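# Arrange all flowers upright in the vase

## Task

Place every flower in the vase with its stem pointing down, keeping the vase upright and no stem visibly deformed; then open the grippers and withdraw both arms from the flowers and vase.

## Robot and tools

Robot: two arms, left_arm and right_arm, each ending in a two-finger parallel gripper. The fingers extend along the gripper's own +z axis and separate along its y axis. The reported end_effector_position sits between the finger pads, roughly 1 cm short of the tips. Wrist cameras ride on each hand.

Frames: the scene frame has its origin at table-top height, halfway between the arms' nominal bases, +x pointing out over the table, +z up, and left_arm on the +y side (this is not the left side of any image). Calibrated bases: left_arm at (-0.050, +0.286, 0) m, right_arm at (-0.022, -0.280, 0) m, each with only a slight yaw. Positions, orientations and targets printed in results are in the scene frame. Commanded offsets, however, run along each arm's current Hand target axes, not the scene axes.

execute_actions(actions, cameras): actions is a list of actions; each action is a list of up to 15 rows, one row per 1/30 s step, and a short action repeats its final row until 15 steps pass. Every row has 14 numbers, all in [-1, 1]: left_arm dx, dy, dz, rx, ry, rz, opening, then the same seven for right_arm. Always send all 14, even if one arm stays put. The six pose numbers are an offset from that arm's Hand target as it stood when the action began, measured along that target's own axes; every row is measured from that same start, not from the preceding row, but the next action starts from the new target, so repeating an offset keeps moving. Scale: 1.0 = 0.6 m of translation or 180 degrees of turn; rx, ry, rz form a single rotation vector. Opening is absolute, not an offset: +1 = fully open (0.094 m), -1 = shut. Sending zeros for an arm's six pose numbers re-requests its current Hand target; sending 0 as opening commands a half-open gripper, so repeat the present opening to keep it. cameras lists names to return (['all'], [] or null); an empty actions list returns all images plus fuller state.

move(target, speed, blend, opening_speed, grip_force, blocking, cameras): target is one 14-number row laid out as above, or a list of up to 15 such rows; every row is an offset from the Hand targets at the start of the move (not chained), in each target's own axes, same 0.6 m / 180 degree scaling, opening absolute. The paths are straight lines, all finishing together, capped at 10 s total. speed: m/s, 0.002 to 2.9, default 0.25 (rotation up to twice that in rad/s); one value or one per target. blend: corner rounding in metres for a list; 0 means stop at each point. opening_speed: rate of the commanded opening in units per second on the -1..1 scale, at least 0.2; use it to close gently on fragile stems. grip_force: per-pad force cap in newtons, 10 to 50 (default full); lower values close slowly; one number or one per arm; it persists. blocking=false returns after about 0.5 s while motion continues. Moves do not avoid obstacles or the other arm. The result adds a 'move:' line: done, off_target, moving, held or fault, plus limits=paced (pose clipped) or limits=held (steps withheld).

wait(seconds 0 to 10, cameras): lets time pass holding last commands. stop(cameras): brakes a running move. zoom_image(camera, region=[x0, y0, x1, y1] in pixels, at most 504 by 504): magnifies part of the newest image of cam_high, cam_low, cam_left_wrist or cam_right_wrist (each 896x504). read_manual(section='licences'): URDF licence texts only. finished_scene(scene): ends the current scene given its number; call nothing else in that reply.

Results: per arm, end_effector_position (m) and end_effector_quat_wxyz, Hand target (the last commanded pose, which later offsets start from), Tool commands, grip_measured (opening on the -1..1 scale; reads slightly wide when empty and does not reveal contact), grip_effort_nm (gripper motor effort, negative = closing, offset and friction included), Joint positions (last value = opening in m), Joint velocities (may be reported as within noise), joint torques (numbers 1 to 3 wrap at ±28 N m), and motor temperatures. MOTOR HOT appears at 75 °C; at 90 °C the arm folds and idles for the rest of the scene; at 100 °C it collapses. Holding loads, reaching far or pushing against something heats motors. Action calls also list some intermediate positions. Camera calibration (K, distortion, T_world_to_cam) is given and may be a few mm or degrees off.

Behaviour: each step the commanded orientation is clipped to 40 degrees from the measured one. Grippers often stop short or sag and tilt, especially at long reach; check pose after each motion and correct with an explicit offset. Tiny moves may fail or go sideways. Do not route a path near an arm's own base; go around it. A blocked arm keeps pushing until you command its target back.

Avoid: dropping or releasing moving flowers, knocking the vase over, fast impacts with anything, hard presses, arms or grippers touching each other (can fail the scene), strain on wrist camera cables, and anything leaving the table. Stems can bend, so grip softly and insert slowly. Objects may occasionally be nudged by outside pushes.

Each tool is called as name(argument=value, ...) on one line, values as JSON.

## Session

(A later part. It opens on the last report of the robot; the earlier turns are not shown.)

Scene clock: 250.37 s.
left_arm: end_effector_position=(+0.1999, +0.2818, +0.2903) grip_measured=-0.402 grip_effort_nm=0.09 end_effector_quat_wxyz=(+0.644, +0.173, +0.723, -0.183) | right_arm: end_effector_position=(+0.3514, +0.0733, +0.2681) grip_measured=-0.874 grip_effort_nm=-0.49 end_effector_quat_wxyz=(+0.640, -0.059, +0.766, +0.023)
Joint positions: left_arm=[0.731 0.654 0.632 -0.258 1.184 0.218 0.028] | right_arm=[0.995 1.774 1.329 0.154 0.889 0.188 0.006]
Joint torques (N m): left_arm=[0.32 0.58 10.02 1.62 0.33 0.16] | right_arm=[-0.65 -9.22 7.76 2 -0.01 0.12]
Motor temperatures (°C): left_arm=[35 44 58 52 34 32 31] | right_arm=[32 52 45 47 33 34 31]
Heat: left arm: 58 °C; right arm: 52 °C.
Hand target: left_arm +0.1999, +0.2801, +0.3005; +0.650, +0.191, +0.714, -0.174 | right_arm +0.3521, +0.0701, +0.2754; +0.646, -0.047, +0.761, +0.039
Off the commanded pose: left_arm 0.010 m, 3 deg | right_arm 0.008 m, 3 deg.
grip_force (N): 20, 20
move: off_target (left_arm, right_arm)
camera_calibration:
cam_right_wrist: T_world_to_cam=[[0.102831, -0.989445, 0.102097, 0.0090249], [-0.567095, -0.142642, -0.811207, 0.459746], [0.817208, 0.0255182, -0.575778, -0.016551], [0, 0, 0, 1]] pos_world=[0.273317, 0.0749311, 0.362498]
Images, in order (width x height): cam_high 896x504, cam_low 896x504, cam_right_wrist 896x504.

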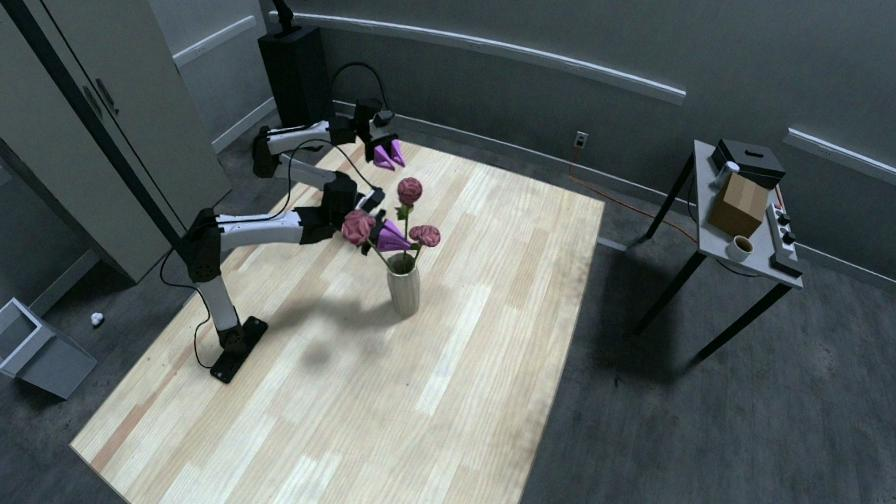

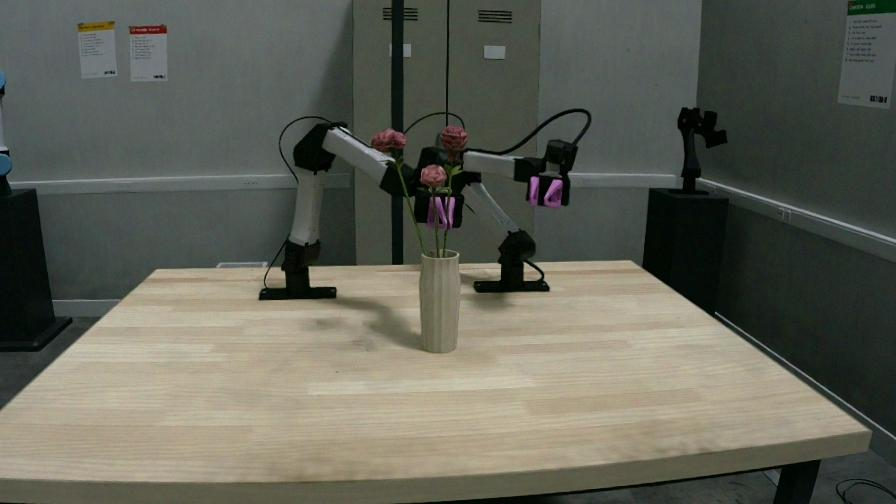

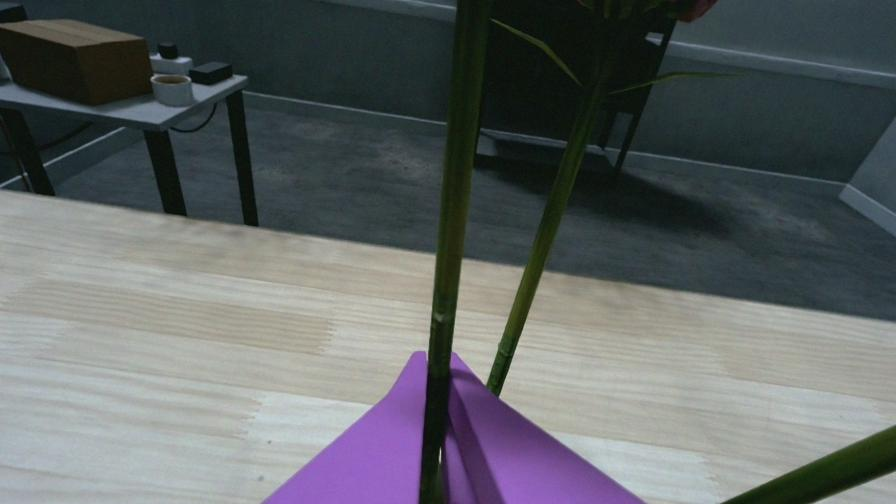

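move(target=[0,0,0,0,0,0,-0.4,0.012,0.0,0.0,0,0.0,0,-1], speed=0.05)

move(target=[0,0,0.0,0,0.0,0,-0.4,0,0,0,0,0,0,-0.5], opening_speed=0.8, cameras=["cam_high","cam_low","cam_right_wrist"])

zoom_image(camera="cam_high", region=[290, 130, 490, 330])

Scene clock: 255.63 s.
left_arm: end_effector_position=(+0.1999, +0.2818, +0.2903) grip_measured=-0.402 grip_effort_nm=0.09 end_effector_quat_wxyz=(+0.644, +0.173, +0.723, -0.183) | right_arm: end_effector_position=(+0.3508, +0.0723, +0.2623) grip_measured=-0.874 grip_effort_nm=-0.49 end_effector_quat_wxyz=(+0.640, -0.058, +0.766, +0.024)
Joint positions: left_arm=[0.731 0.654 0.632 -0.258 1.184 0.218 0.028] | right_arm=[0.995 1.774 1.304 0.181 0.889 0.189 0.006]
Joint torques (N m): left_arm=[0.25 0.69 10.11 1.68 0.28 0.19] | right_arm=[-0.44 -8.96 7.71 1.99 0.01 0.12]
Motor temperatures (°C): left_arm=[35 44 59 52 34 32 31] | right_arm=[32 52 45 47 33 34 31]
Heat: left arm: 59 °C; right arm: 52 °C.
Hand target: left_arm +0.1999, +0.2801, +0.3005; +0.650, +0.191, +0.714, -0.174 | right_arm +0.3510, +0.0699, +0.2682; +0.646, -0.047, +0.761, +0.040
Off the commanded pose: left_arm 0.010 m, 3 deg | right_arm 0.006 m, 2 deg.
grip_force (N): 20, 20
move: off_target (left_arm)

Scene clock: 256.47 s.
left_arm: end_effector_position=(+0.1999, +0.2818, +0.2903) grip_measured=-0.402 grip_effort_nm=0.09 end_effector_quat_wxyz=(+0.644, +0.173, +0.723, -0.183) | right_arm: end_effector_position=(+0.3510, +0.0726, +0.2636) grip_measured=-0.502 grip_effort_nm=0.09 end_effector_quat_wxyz=(+0.642, -0.056, +0.764, +0.027)
Joint positions: left_arm=[0.731 0.654 0.632 -0.258 1.184 0.218 0.028] | right_arm=[0.995 1.774 1.304 0.188 0.889 0.189 0.023]
Joint torques (N m): left_arm=[-0.02 0.55 9.91 1.65 0.29 0.13] | right_arm=[-0.44 -8.96 7.66 1.94 0.01 0.11]
Motor temperatures (°C): left_arm=[35 44 59 52 34 32 31] | right_arm=[32 52 45 48 33 34 31]
Heat: left arm: 59 °C; right arm: 52 °C.
Hand target: left_arm +0.1999, +0.2801, +0.3005; +0.650, +0.191, +0.714, -0.174 | right_arm +0.3510, +0.0700, +0.2683; +0.646, -0.047, +0.761, +0.039
Off the commanded pose: left_arm 0.010 m, 3 deg | right_arm 0.005 m, 2 deg.
grip_force (N): 20, 20
move: off_target (left_arm)
camera_calibration:
cam_right_wrist: T_world_to_cam=[[0.102129, -0.990369, 0.0934849, 0.0113973], [-0.563208, -0.13503, -0.815207, 0.45488], [0.819979, 0.0306052, -0.571575, -0.0211006], [0, 0, 0, 1]] pos_world=[0.27233, 0.0733559, 0.357695]
Images, in order (width x height): cam_high 896x504, cam_low 896x504, cam_right_wrist 896x504.

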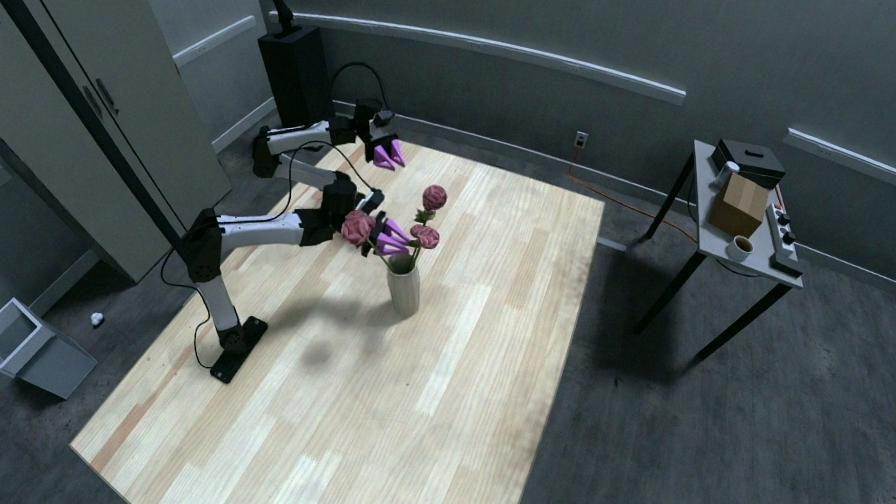

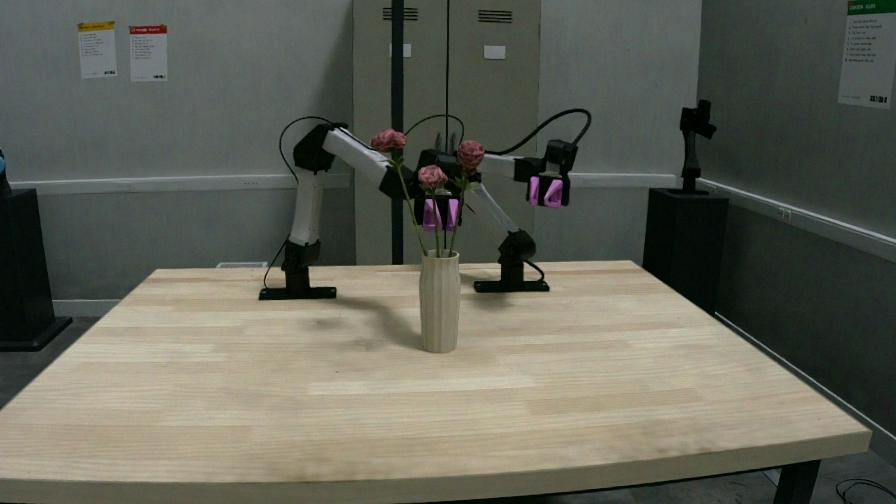

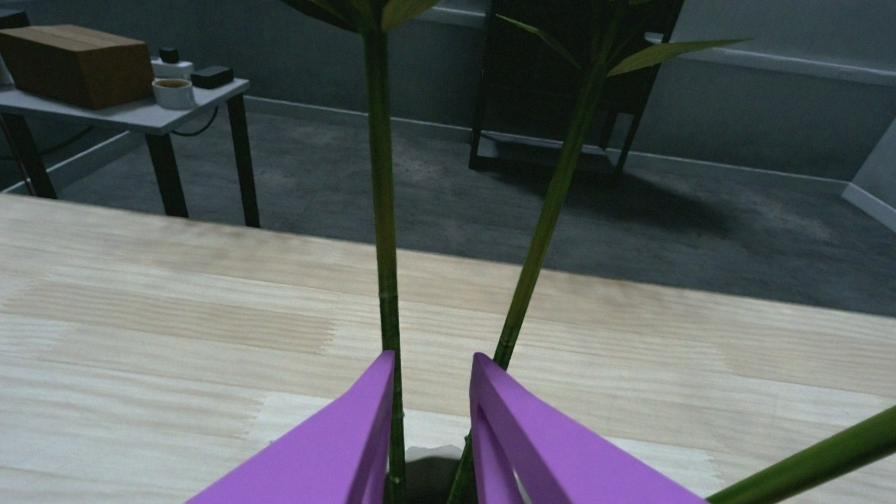

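Scaled by 2.520 from the camera's 896x504 image, which has a finer 1280x720 frame.

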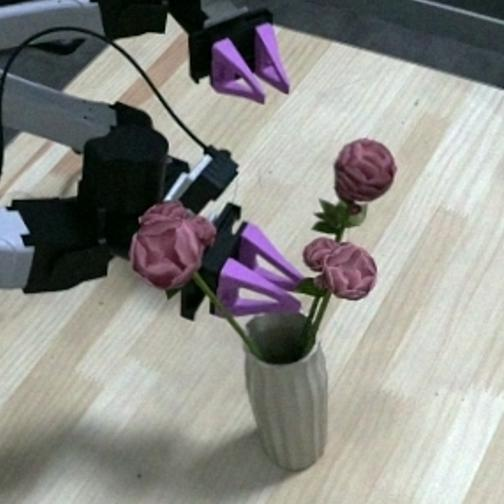

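move(target=[[0,0,0,0,0,0,-0.4,0,0,-0.2167,0,0,0,-0.5],[0,0,0,0,0,0,-0.4,0.0138,-0.2817,-0.3068,0,0,0,-0.5]], speed=0.2, blend=[0.03,0], cameras=["all"])

Scene clock: 261.13 s.
left_arm: end_effector_position=(+0.1999, +0.2818, +0.2903) grip_measured=-0.402 grip_effort_nm=0.09 end_effector_quat_wxyz=(+0.644, +0.173, +0.723, -0.183) | right_arm: end_effector_position=(+0.1901, -0.1214, +0.2975) grip_measured=-0.502 grip_effort_nm=0.09 end_effector_quat_wxyz=(+0.650, -0.035, +0.758, +0.045)
Joint positions: left_arm=[0.731 0.654 0.632 -0.258 1.184 0.218 0.028] | right_arm=[1.252 0.763 0.739 -0.343 1.139 0.359 0.023]
Joint torques (N m): left_arm=[0.13 0.4 10.15 1.61 0.28 0.14] | right_arm=[-0.25 0.18 7.46 1.52 0.04 -0.05]
Motor temperatures (°C): left_arm=[35 44 59 52 34 32 31] | right_arm=[32 52 45 47 33 34 31]
Heat: left arm: 59 °C; right arm: 52 °C.
Hand target: left_arm +0.1999, +0.2801, +0.3005; +0.650, +0.191, +0.714, -0.174 | right_arm +0.1901, -0.1201, +0.2902; +0.646, -0.047, +0.761, +0.040
Off the commanded pose: left_arm 0.010 m, 3 deg | right_arm 0.007 m, 2 deg.
grip_force (N): 20, 20
move: off_target (left_arm)
camera_calibration:
cam_left_wrist: T_world_to_cam=[[-0.524068, -0.840845, 0.135395, 0.296759], [-0.485178, 0.164095, -0.85888, 0.336448], [0.699968, -0.515803, -0.493956, 0.268191], [0, 0, 0, 1]] pos_world=[0.131034, 0.332652, 0.381263]
cam_right_wrist: T_world_to_cam=[[0.0932228, -0.994891, 0.0387363, -0.150079], [-0.548491, -0.0837865, -0.831948, 0.374012], [0.830944, 0.05631, -0.5535, 0.131723], [0, 0, 0, 1]] pos_world=[0.109679, -0.125392, 0.389881]

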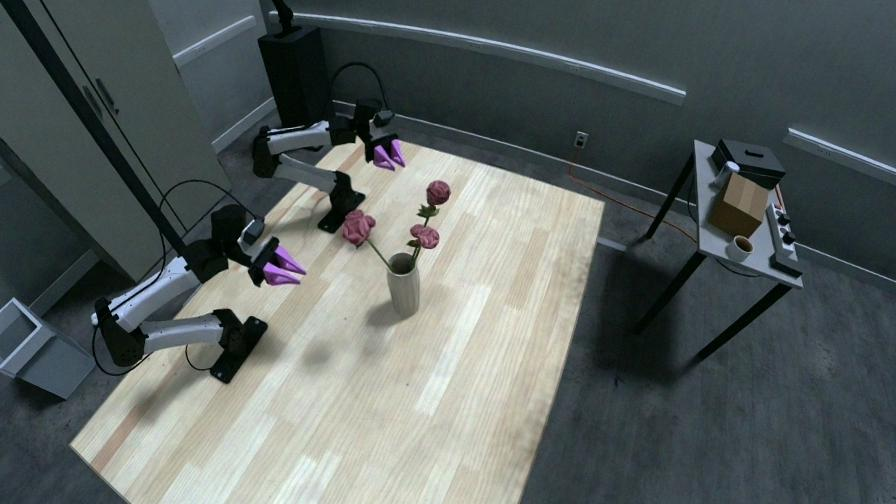

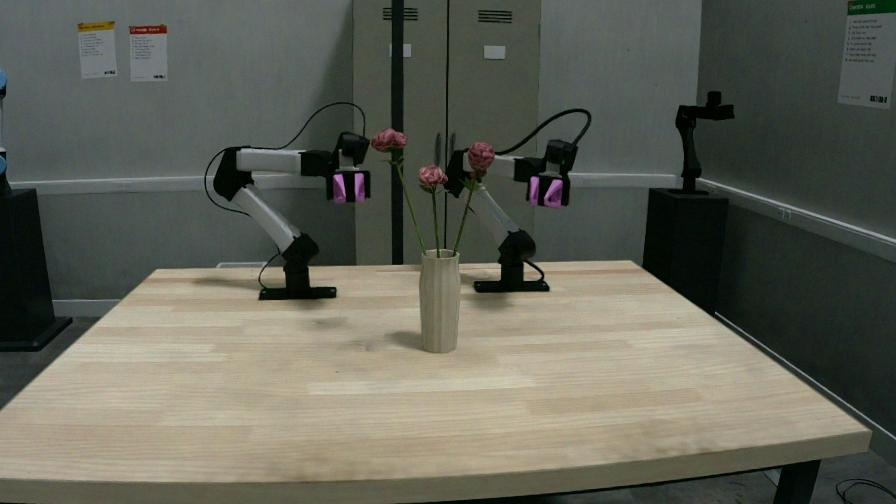

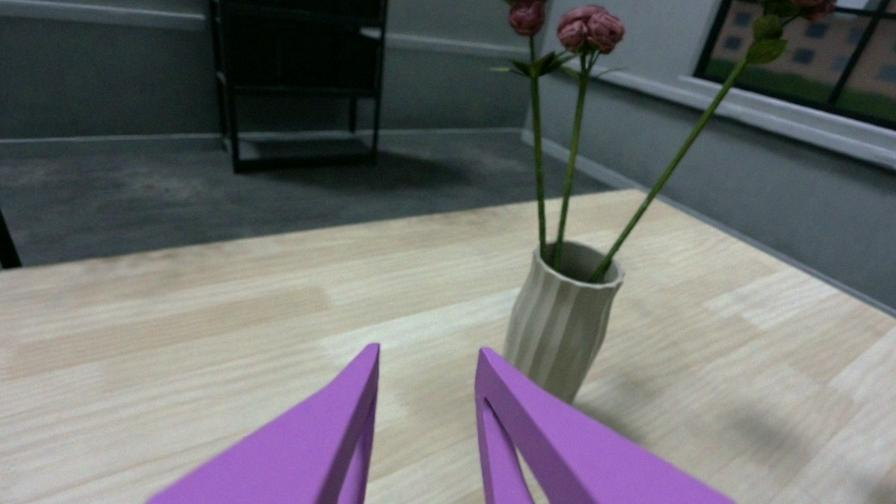

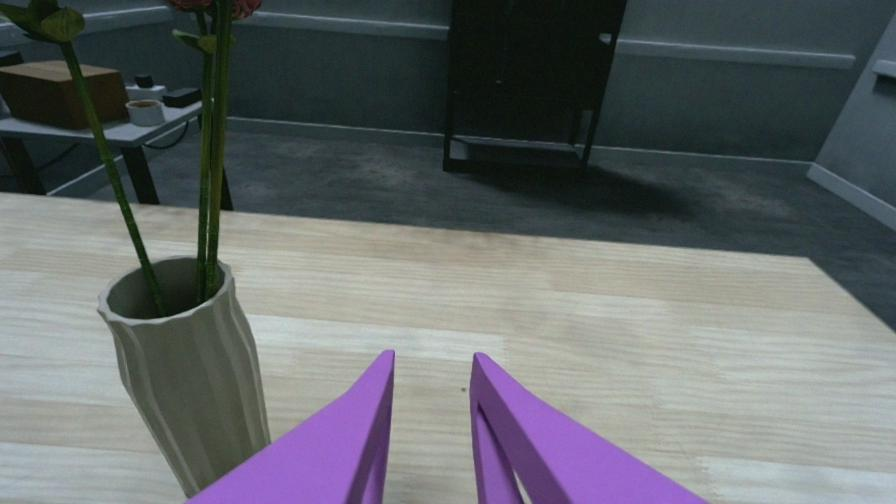

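finished_scene(scene=1)

The scene is finished: the task was done.


## Next scene

The same job, from a new start.

execute_actions(actions=[])

Scene clock: 0.00 s.
left_arm: end_effector_position=(+0.3429, +0.2774, +0.0798) grip_measured=+1.000 grip_effort_nm=n/a end_effector_quat_wxyz=(+0.555, -0.001, +0.831, +0.022) | right_arm: end_effector_position=(+0.3663, -0.2678, +0.0974) grip_measured=+1.000 grip_effort_nm=n/a end_effector_quat_wxyz=(+0.602, -0.018, +0.798, +0.028)
Joint positions: left_arm=[-0.019 1.548 0.375 0.78 -0.097 -0.001 0.094] | right_arm=[-0.027 1.547 0.309 0.96 -0.065 0.005 0.094]
Joint velocities: within noise
Joint torques (N m): no reading
Motor temperatures (°C): left_arm=[34 42 44 45 33 32 30] | right_arm=[32 41 38 41 33 34 31]
Heat: left arm: 45 °C; right arm: 41 °C.
Hand target: left_arm +0.3457, +0.2772, +0.0861; +0.563, -0.001, +0.826, +0.022 | right_arm +0.3697, -0.2677, +0.1062; +0.612, -0.019, +0.790, +0.028
Tool commands: left_gripper/opening=+1.0 right_gripper/opening=+1.0
camera_calibration:
cam_left_wrist: T_world_to_cam=[[0.0054699, -0.997678, 0.0678825, 0.263787], [-0.726736, -0.0505956, -0.68505, 0.354167], [0.686895, -0.0455855, -0.725326, -0.0456191], [0, 0, 0, 1]] pos_world=[0.287278, 0.279015, 0.191627]
cam_right_wrist: T_world_to_cam=[[0.0520773, -0.997807, 0.0408582, -0.290313], [-0.652558, -0.0649718, -0.754948, 0.327607], [0.755947, 0.0126534, -0.65451, -0.0915627], [0, 0, 0, 1]] pos_world=[0.298118, -0.267232, 0.19926]

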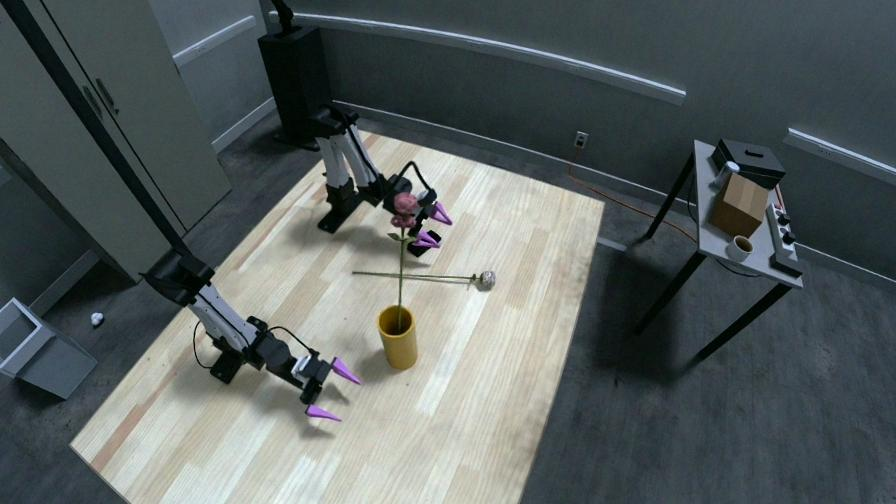

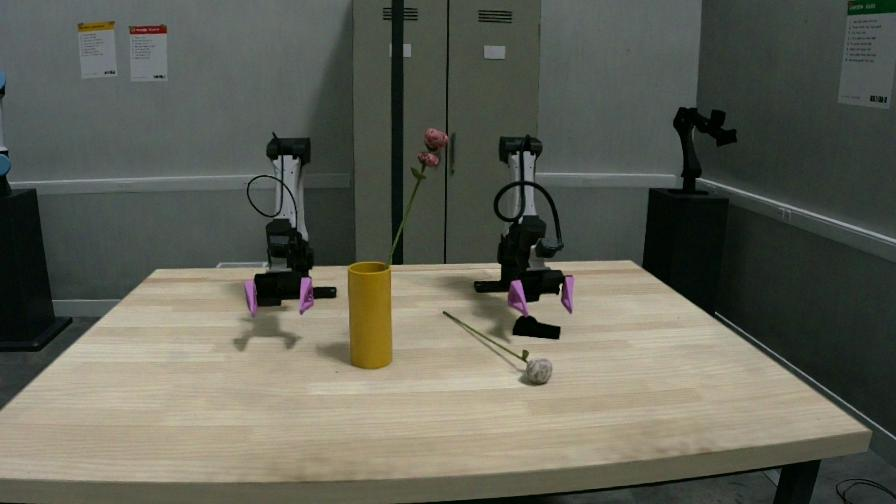

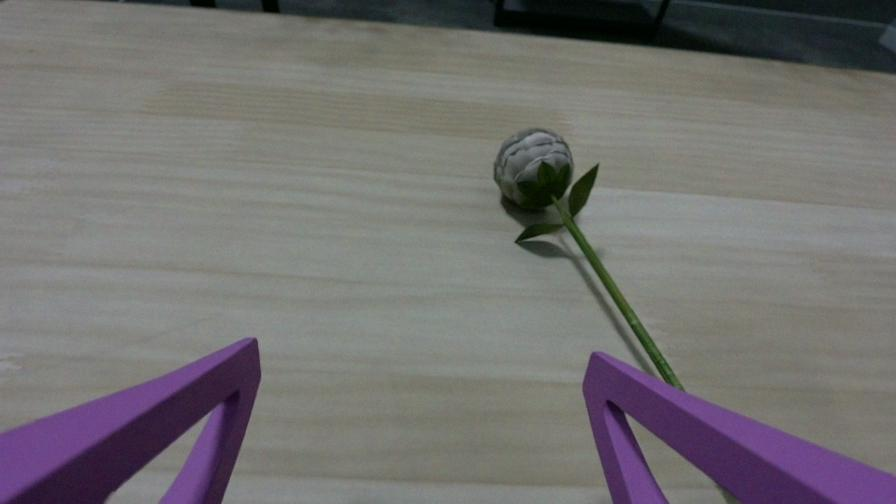

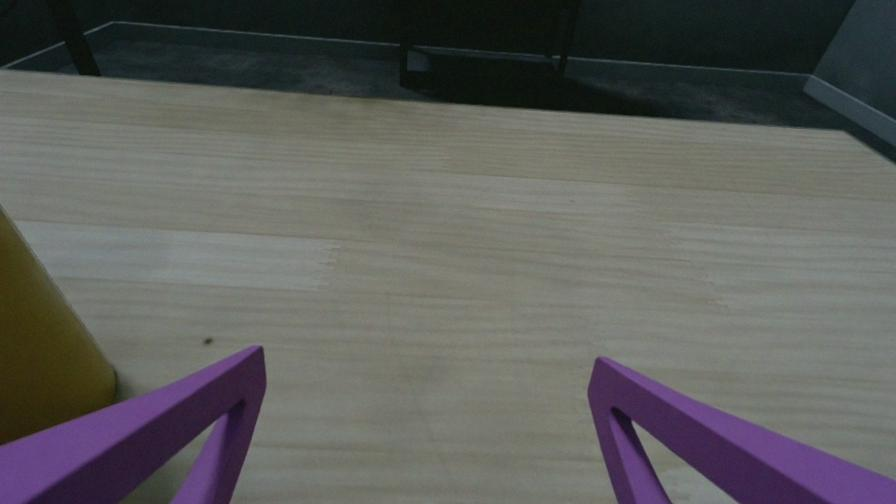

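move(target=[-0.0581,-0.1767,0.0676,-0.0467,0.3796,-0.0894,-0.1,0,0,0,0,0,0,1.0], speed=0.6, grip_force=20, cameras=["cam_high","cam_left_wrist"])

Scene clock: 34.30 s.
left_arm: end_effector_position=(+0.3968, +0.1740, +0.0989) grip_measured=-0.098 grip_effort_nm=-0.12 end_effector_quat_wxyz=(-0.001, -0.154, +0.988, +0.005) | right_arm: end_effector_position=(+0.3663, -0.2678, +0.0974) grip_measured=+1.000 grip_effort_nm=-0.01 end_effector_quat_wxyz=(+0.602, -0.018, +0.798, +0.028)
Joint positions: left_arm=[-0.202 2.406 2.39 -1.56 -0.008 -0.557 0.042] | right_arm=[-0.027 1.547 0.309 0.96 -0.065 0.005 0.094]
Joint torques (N m): left_arm=[0.21 -10.48 8.18 0.22 0.03 -0.18] | right_arm=[0.02 -4.51 7.38 2.02 -0.06 0]
Motor temperatures (°C): left_arm=[34 45 47 51 33 32 30] | right_arm=[32 43 41 47 33 33 31]
Heat: left arm: 51 °C; right arm: 47 °C.
Hand target: left_arm +0.3990, +0.1721, +0.0999; +0.000, -0.161, +0.987, +0.000 | right_arm +0.3697, -0.2677, +0.1062; +0.612, -0.019, +0.790, +0.028
Off the commanded pose: left_arm 0.003 m, 1 deg | right_arm 0.009 m, 2 deg.
grip_force (N): 20, 20
move: done
camera_calibration:
cam_left_wrist: T_world_to_cam=[[0.387032, -0.920734, 0.0495428, -0.00395628], [-0.848367, -0.334534, 0.410318, 0.390532], [-0.361221, -0.200837, -0.910596, 0.387714], [0, 0, 0, 1]] pos_world=[0.472896, 0.204871, 0.193004]
Images, in order (width x height): cam_high 896x504, cam_left_wrist 896x504.

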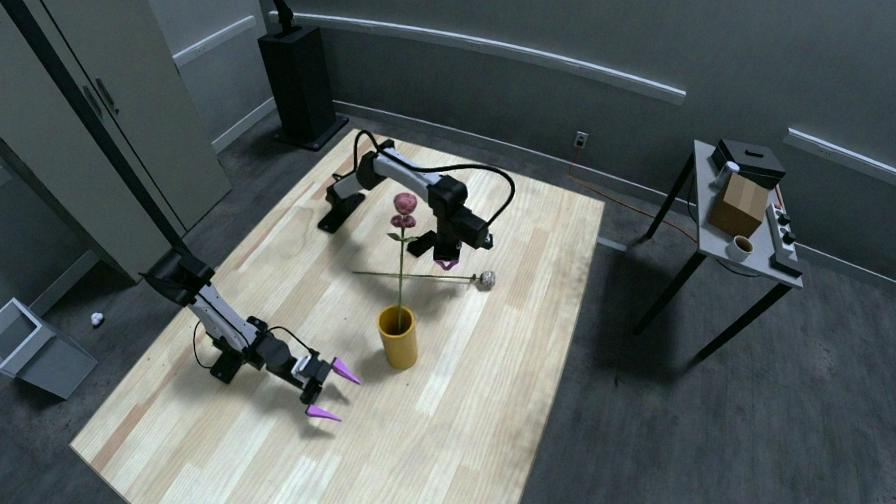

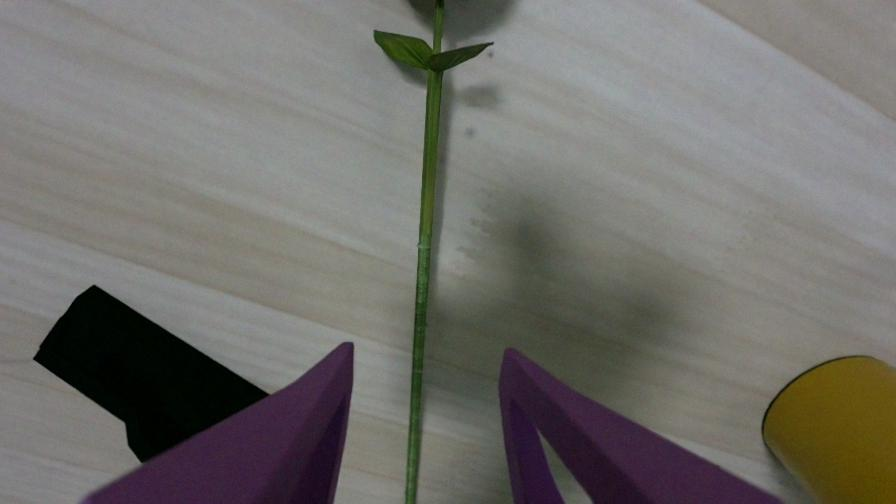

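move(target=[[0.049,0.0057,0.150,0,0,0,-0.35,0,0,0,0,0,0,1.0],[0.049,0.0057,0.150,0,0,0,-1,0,0,0,0,0,0,1.0],[0.049,0.0057,0.0167,0,0,0,-1,0,0,0,0,0,0,1.0],[0.189,0.0598,-0.5335,0.0799,-0.4898,0.0813,-1,0,0,0,0,0,0,1.0],[0.3267,-0.193,-0.625,0.187,-0.4684,0.1903,-1,0,0,0,0,0,0,1.0]], speed=[0.13,0.13,0.15,0.4,0.25], blend=[0,0,0.03,0.05,0], grip_force=20, cameras=["cam_high","cam_low"])

Scene clock: 66.13 s.
left_arm: end_effector_position=(+0.2524, +0.0020, +0.4622) grip_measured=-0.903 grip_effort_nm=-0.48 end_effector_quat_wxyz=(+0.677, +0.155, +0.706, -0.142) | right_arm: end_effector_position=(+0.3663, -0.2678, +0.0974) grip_measured=+1.000 grip_effort_nm=-0.01 end_effector_quat_wxyz=(+0.602, -0.018, +0.798, +0.028)
Joint positions: left_arm=[-0.93 1.315 1.503 -0.24 -0.552 -0.017 0.005] | right_arm=[-0.027 1.547 0.309 0.96 -0.065 0.005 0.094]
Joint torques (N m): left_arm=[-0.27 -3.93 9.76 1.92 0.08 -0.06] | right_arm=[-0.01 -4.49 7.38 2.01 -0.06 0]
Motor temperatures (°C): left_arm=[34 51 48 47 33 32 30] | right_arm=[32 44 42 48 32 33 31]
Heat: left arm: 51 °C; right arm: 48 °C.
Hand target: left_arm +0.2499, +0.0001, +0.4750; +0.684, +0.154, +0.696, -0.152 | right_arm +0.3697, -0.2677, +0.1062; +0.612, -0.019, +0.790, +0.028
Off the commanded pose: left_arm 0.013 m, 2 deg | right_arm 0.009 m, 2 deg.
grip_force (N): 20, 20
move: off_target (left_arm)
Images, in order (width x height): cam_high 896x504, cam_low 896x504.

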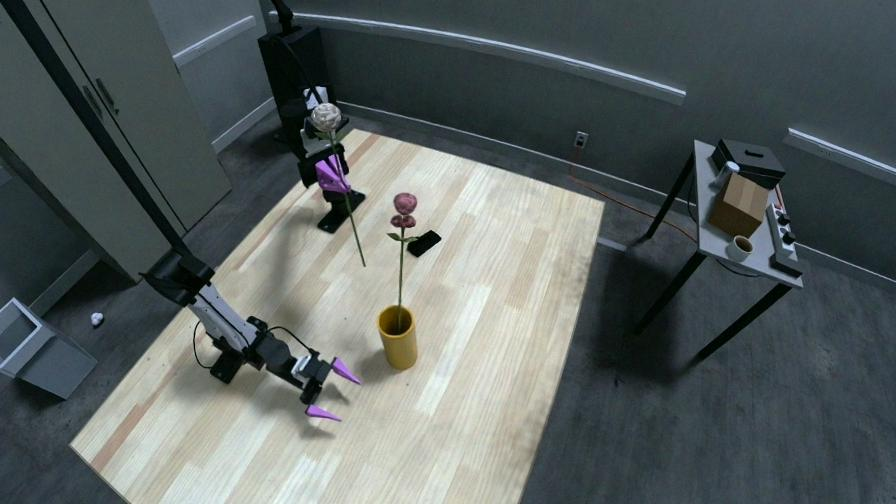

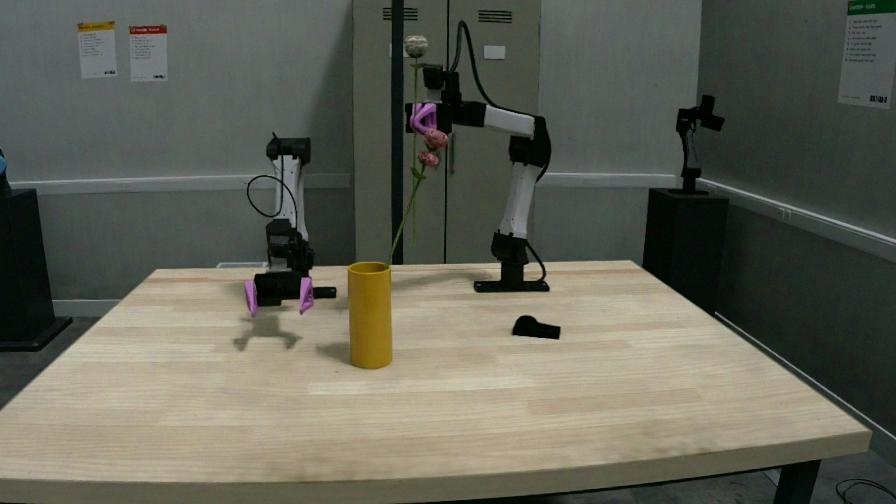

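move(target=[-0.0277,-0.0525,0.2505,0,0,0,-1,0,0,0,0,0,0,1.0], speed=0.22, cameras=["cam_high","cam_low"])

zoom_image(camera="cam_high", region=[330, 160, 470, 380])

zoom_image(camera="cam_low", region=[310, 180, 450, 380])

Scene clock: 76.33 s.
left_arm: end_effector_position=(+0.3720, -0.0945, +0.4781) grip_measured=-0.903 grip_effort_nm=-0.49 end_effector_quat_wxyz=(+0.676, +0.159, +0.705, -0.147) | right_arm: end_effector_position=(+0.3663, -0.2678, +0.0974) grip_measured=+1.000 grip_effort_nm=-0.01 end_effector_quat_wxyz=(+0.602, -0.018, +0.798, +0.028)
Joint positions: left_arm=[-0.814 1.936 2.233 -0.344 -0.425 -0.011 0.005] | right_arm=[-0.027 1.547 0.309 0.96 -0.065 0.005 0.094]
Joint torques (N m): left_arm=[0.79 -8.5 9.03 1.99 0.06 -0.06] | right_arm=[0.01 -4.49 7.39 2.02 -0.06 0]
Heat: left arm: 50 °C; right arm: 48 °C.
Hand target: left_arm +0.3731, -0.0922, +0.4889; +0.684, +0.154, +0.696, -0.152 | right_arm +0.3697, -0.2677, +0.1062; +0.612, -0.019, +0.790, +0.028
Off the commanded pose: left_arm 0.011 m, 2 deg | right_arm 0.009 m, 2 deg.
grip_force (N): 20, 20
move: off_target (left_arm)
Images, in order (width x height): cam_high 896x504, cam_low 896x504.

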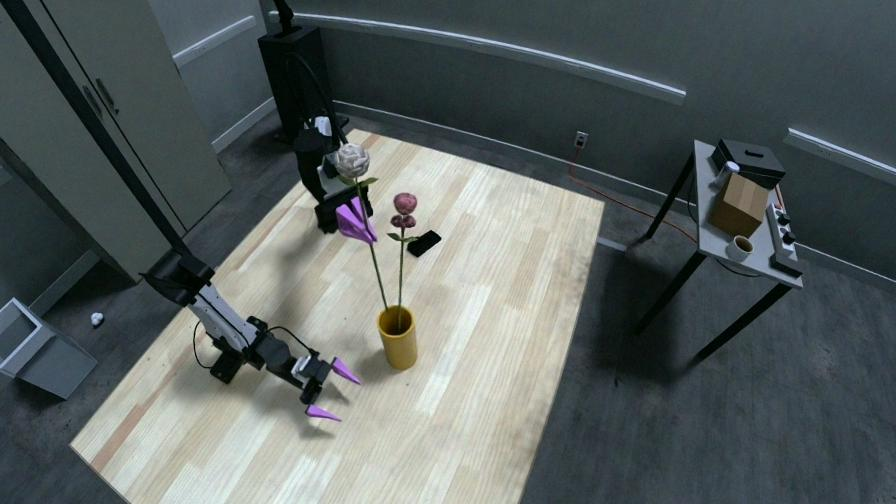

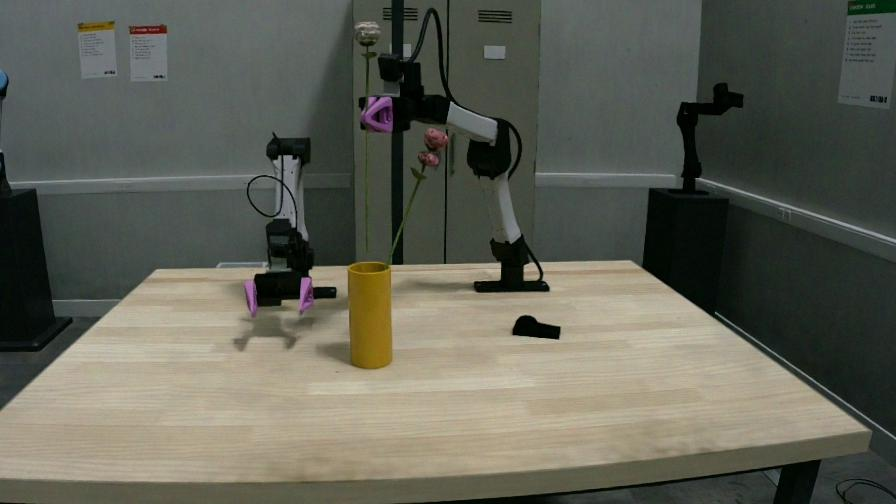

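Scaled by 2.291 from the camera's 896x504 image, which has a finer 1280x720 frame.

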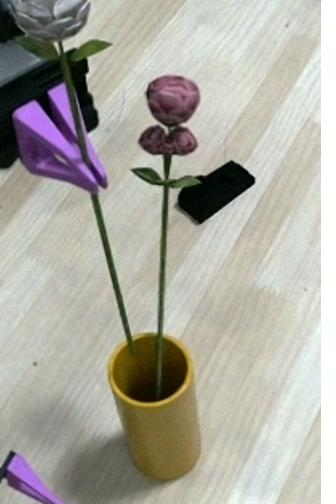

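Scaled by 2.520 from the camera's 896x504 image, which has a finer 1280x720 frame.

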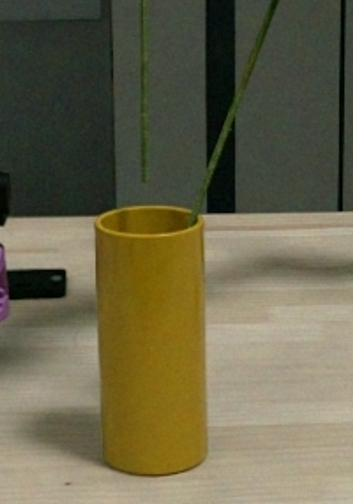

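move(target=[0.3164,-0.0017,0.0137,0,0,0,-1,0,0,0,0,0,0,1.0], speed=0.15, cameras=["cam_high"])

zoom_image(camera="cam_high", region=[330, 160, 470, 380])

Scene clock: 98.10 s.
left_arm: end_effector_position=(+0.3735, -0.0963, +0.2980) grip_measured=-0.903 grip_effort_nm=-0.49 end_effector_quat_wxyz=(+0.679, +0.156, +0.701, -0.149) | right_arm: end_effector_position=(+0.3663, -0.2678, +0.0974) grip_measured=+1.000 grip_effort_nm=-0.01 end_effector_quat_wxyz=(+0.602, -0.018, +0.798, +0.028)
Joint positions: left_arm=[-0.814 1.835 1.346 0.453 -0.424 -0.011 0.005] | right_arm=[-0.027 1.547 0.309 0.96 -0.065 0.005 0.094]
Joint torques (N m): left_arm=[1.18 -8.34 7.72 2.23 0.14 -0.04] | right_arm=[0.01 -4.51 7.38 2.02 -0.06 0]
Motor temperatures (°C): left_arm=[34 53 51 52 33 32 31] | right_arm=[32 44 42 49 32 33 30]
Heat: left arm: 53 °C; right arm: 49 °C.
Hand target: left_arm +0.3771, -0.0951, +0.2992; +0.684, +0.154, +0.696, -0.152 | right_arm +0.3697, -0.2677, +0.1062; +0.612, -0.019, +0.790, +0.028
Off the commanded pose: left_arm 0.004 m, 1 deg | right_arm 0.009 m, 2 deg.
grip_force (N): 20, 20
move: done
Images, in order (width x height): cam_high 896x504.

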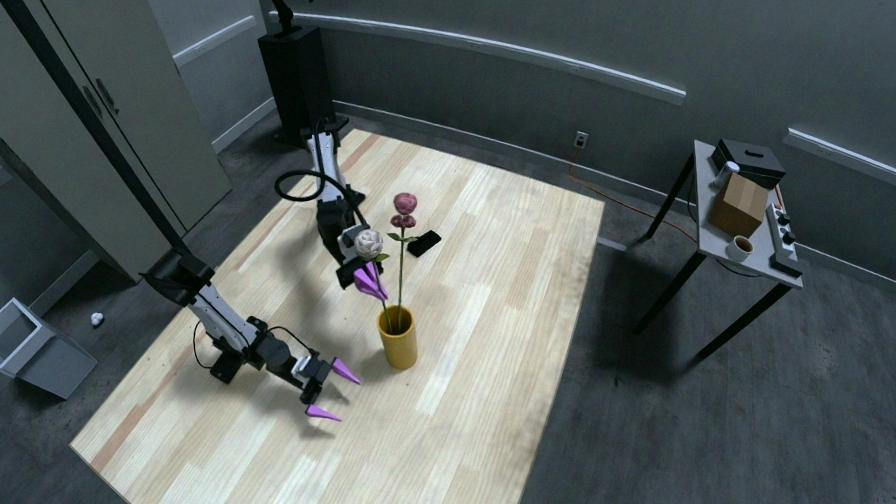

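Scaled by 2.291 from the camera's 896x504 image, which has a finer 1280x720 frame.

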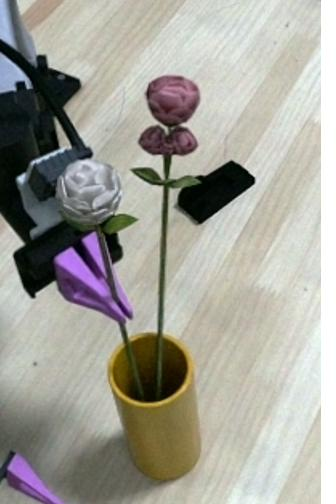

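move(target=[[0.0463,0,0.021,0,0.036,0,-1,0,0,0,0,0,0,1.0],[0.0622,0,0.0213,0,0.036,0,-1,0,0,0,0,0,0,1.0],[0.0622,0,0.0213,0,0.036,0,-0.45,0,0,0,0,0,0,1.0],[0.0622,0,-0.2287,0,0.036,0,-0.45,0,0,0,0,0,0,1.0]], speed=[0.08,0.04,0.04,0.2], blend=[0.005,0,0,0], opening_speed=0.8, cameras=["cam_high","cam_low"])

zoom_image(camera="cam_high", region=[330, 160, 470, 380])

Scene clock: 111.73 s.
left_arm: end_effector_position=(+0.2547, -0.0401, +0.2603) grip_measured=-0.452 grip_effort_nm=0.11 end_effector_quat_wxyz=(+0.641, +0.172, +0.735, -0.139) | right_arm: end_effector_position=(+0.3663, -0.2678, +0.0974) grip_measured=+1.000 grip_effort_nm=-0.01 end_effector_quat_wxyz=(+0.602, -0.018, +0.798, +0.028)
Joint positions: left_arm=[-0.991 1.417 0.866 0.381 -0.587 -0.077 0.026] | right_arm=[-0.027 1.547 0.309 0.96 -0.065 0.005 0.094]
Joint torques (N m): left_arm=[-0.35 -6.65 6.67 1.89 -0.15 -0.19] | right_arm=[0.01 -4.51 7.39 2.02 -0.06 0]
Heat: left arm: 53 °C; right arm: 49 °C.
Hand target: left_arm +0.2521, -0.0369, +0.2641; +0.644, +0.163, +0.734, -0.143 | right_arm +0.3697, -0.2677, +0.1062; +0.612, -0.019, +0.790, +0.028
Off the commanded pose: left_arm 0.006 m, 1 deg | right_arm 0.009 m, 2 deg.
grip_force (N): 20, 20
move: done; blend cut to 0.0048 m at target 1
Images, in order (width x height): cam_high 896x504, cam_low 896x504.

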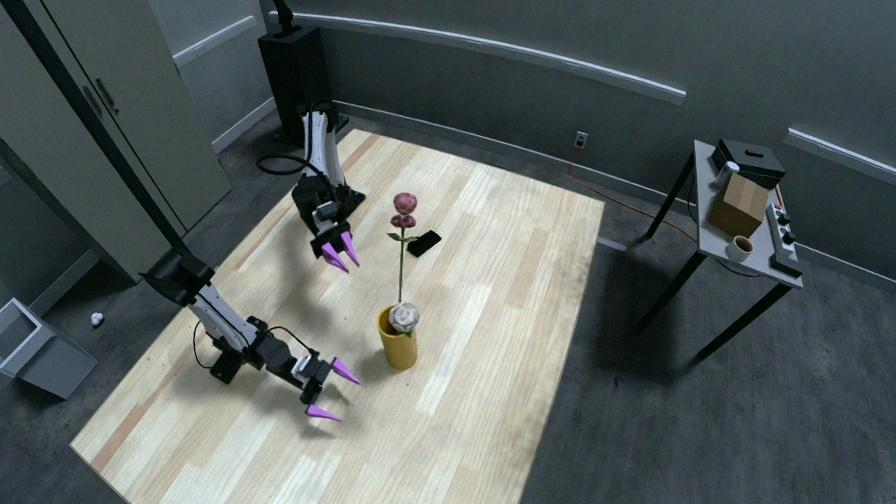

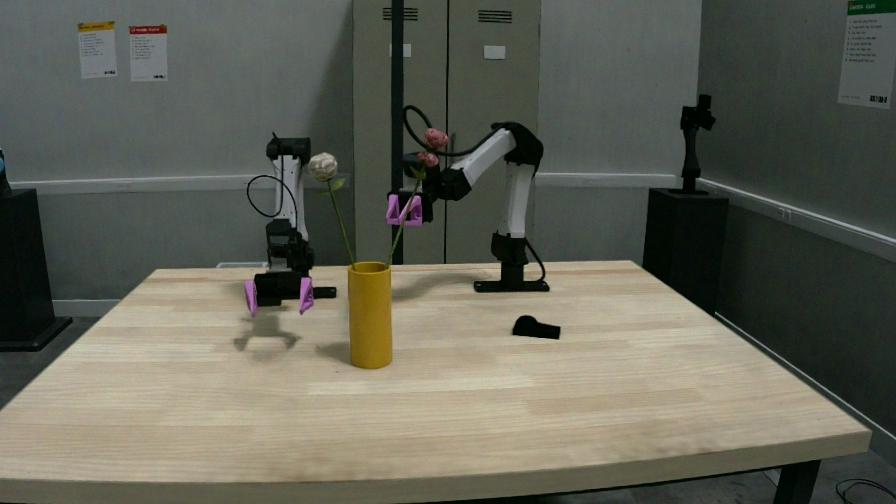

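Scaled by 2.291 from the camera's 896x504 image, which has a finer 1280x720 frame.

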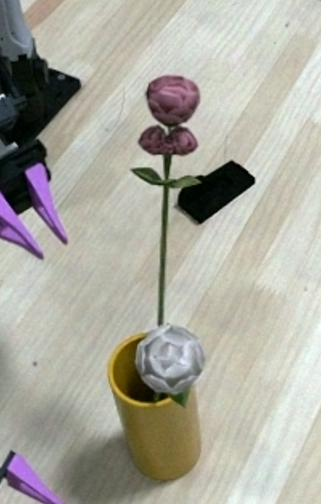

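finished_scene(scene=2)

The scene is finished: the task was done.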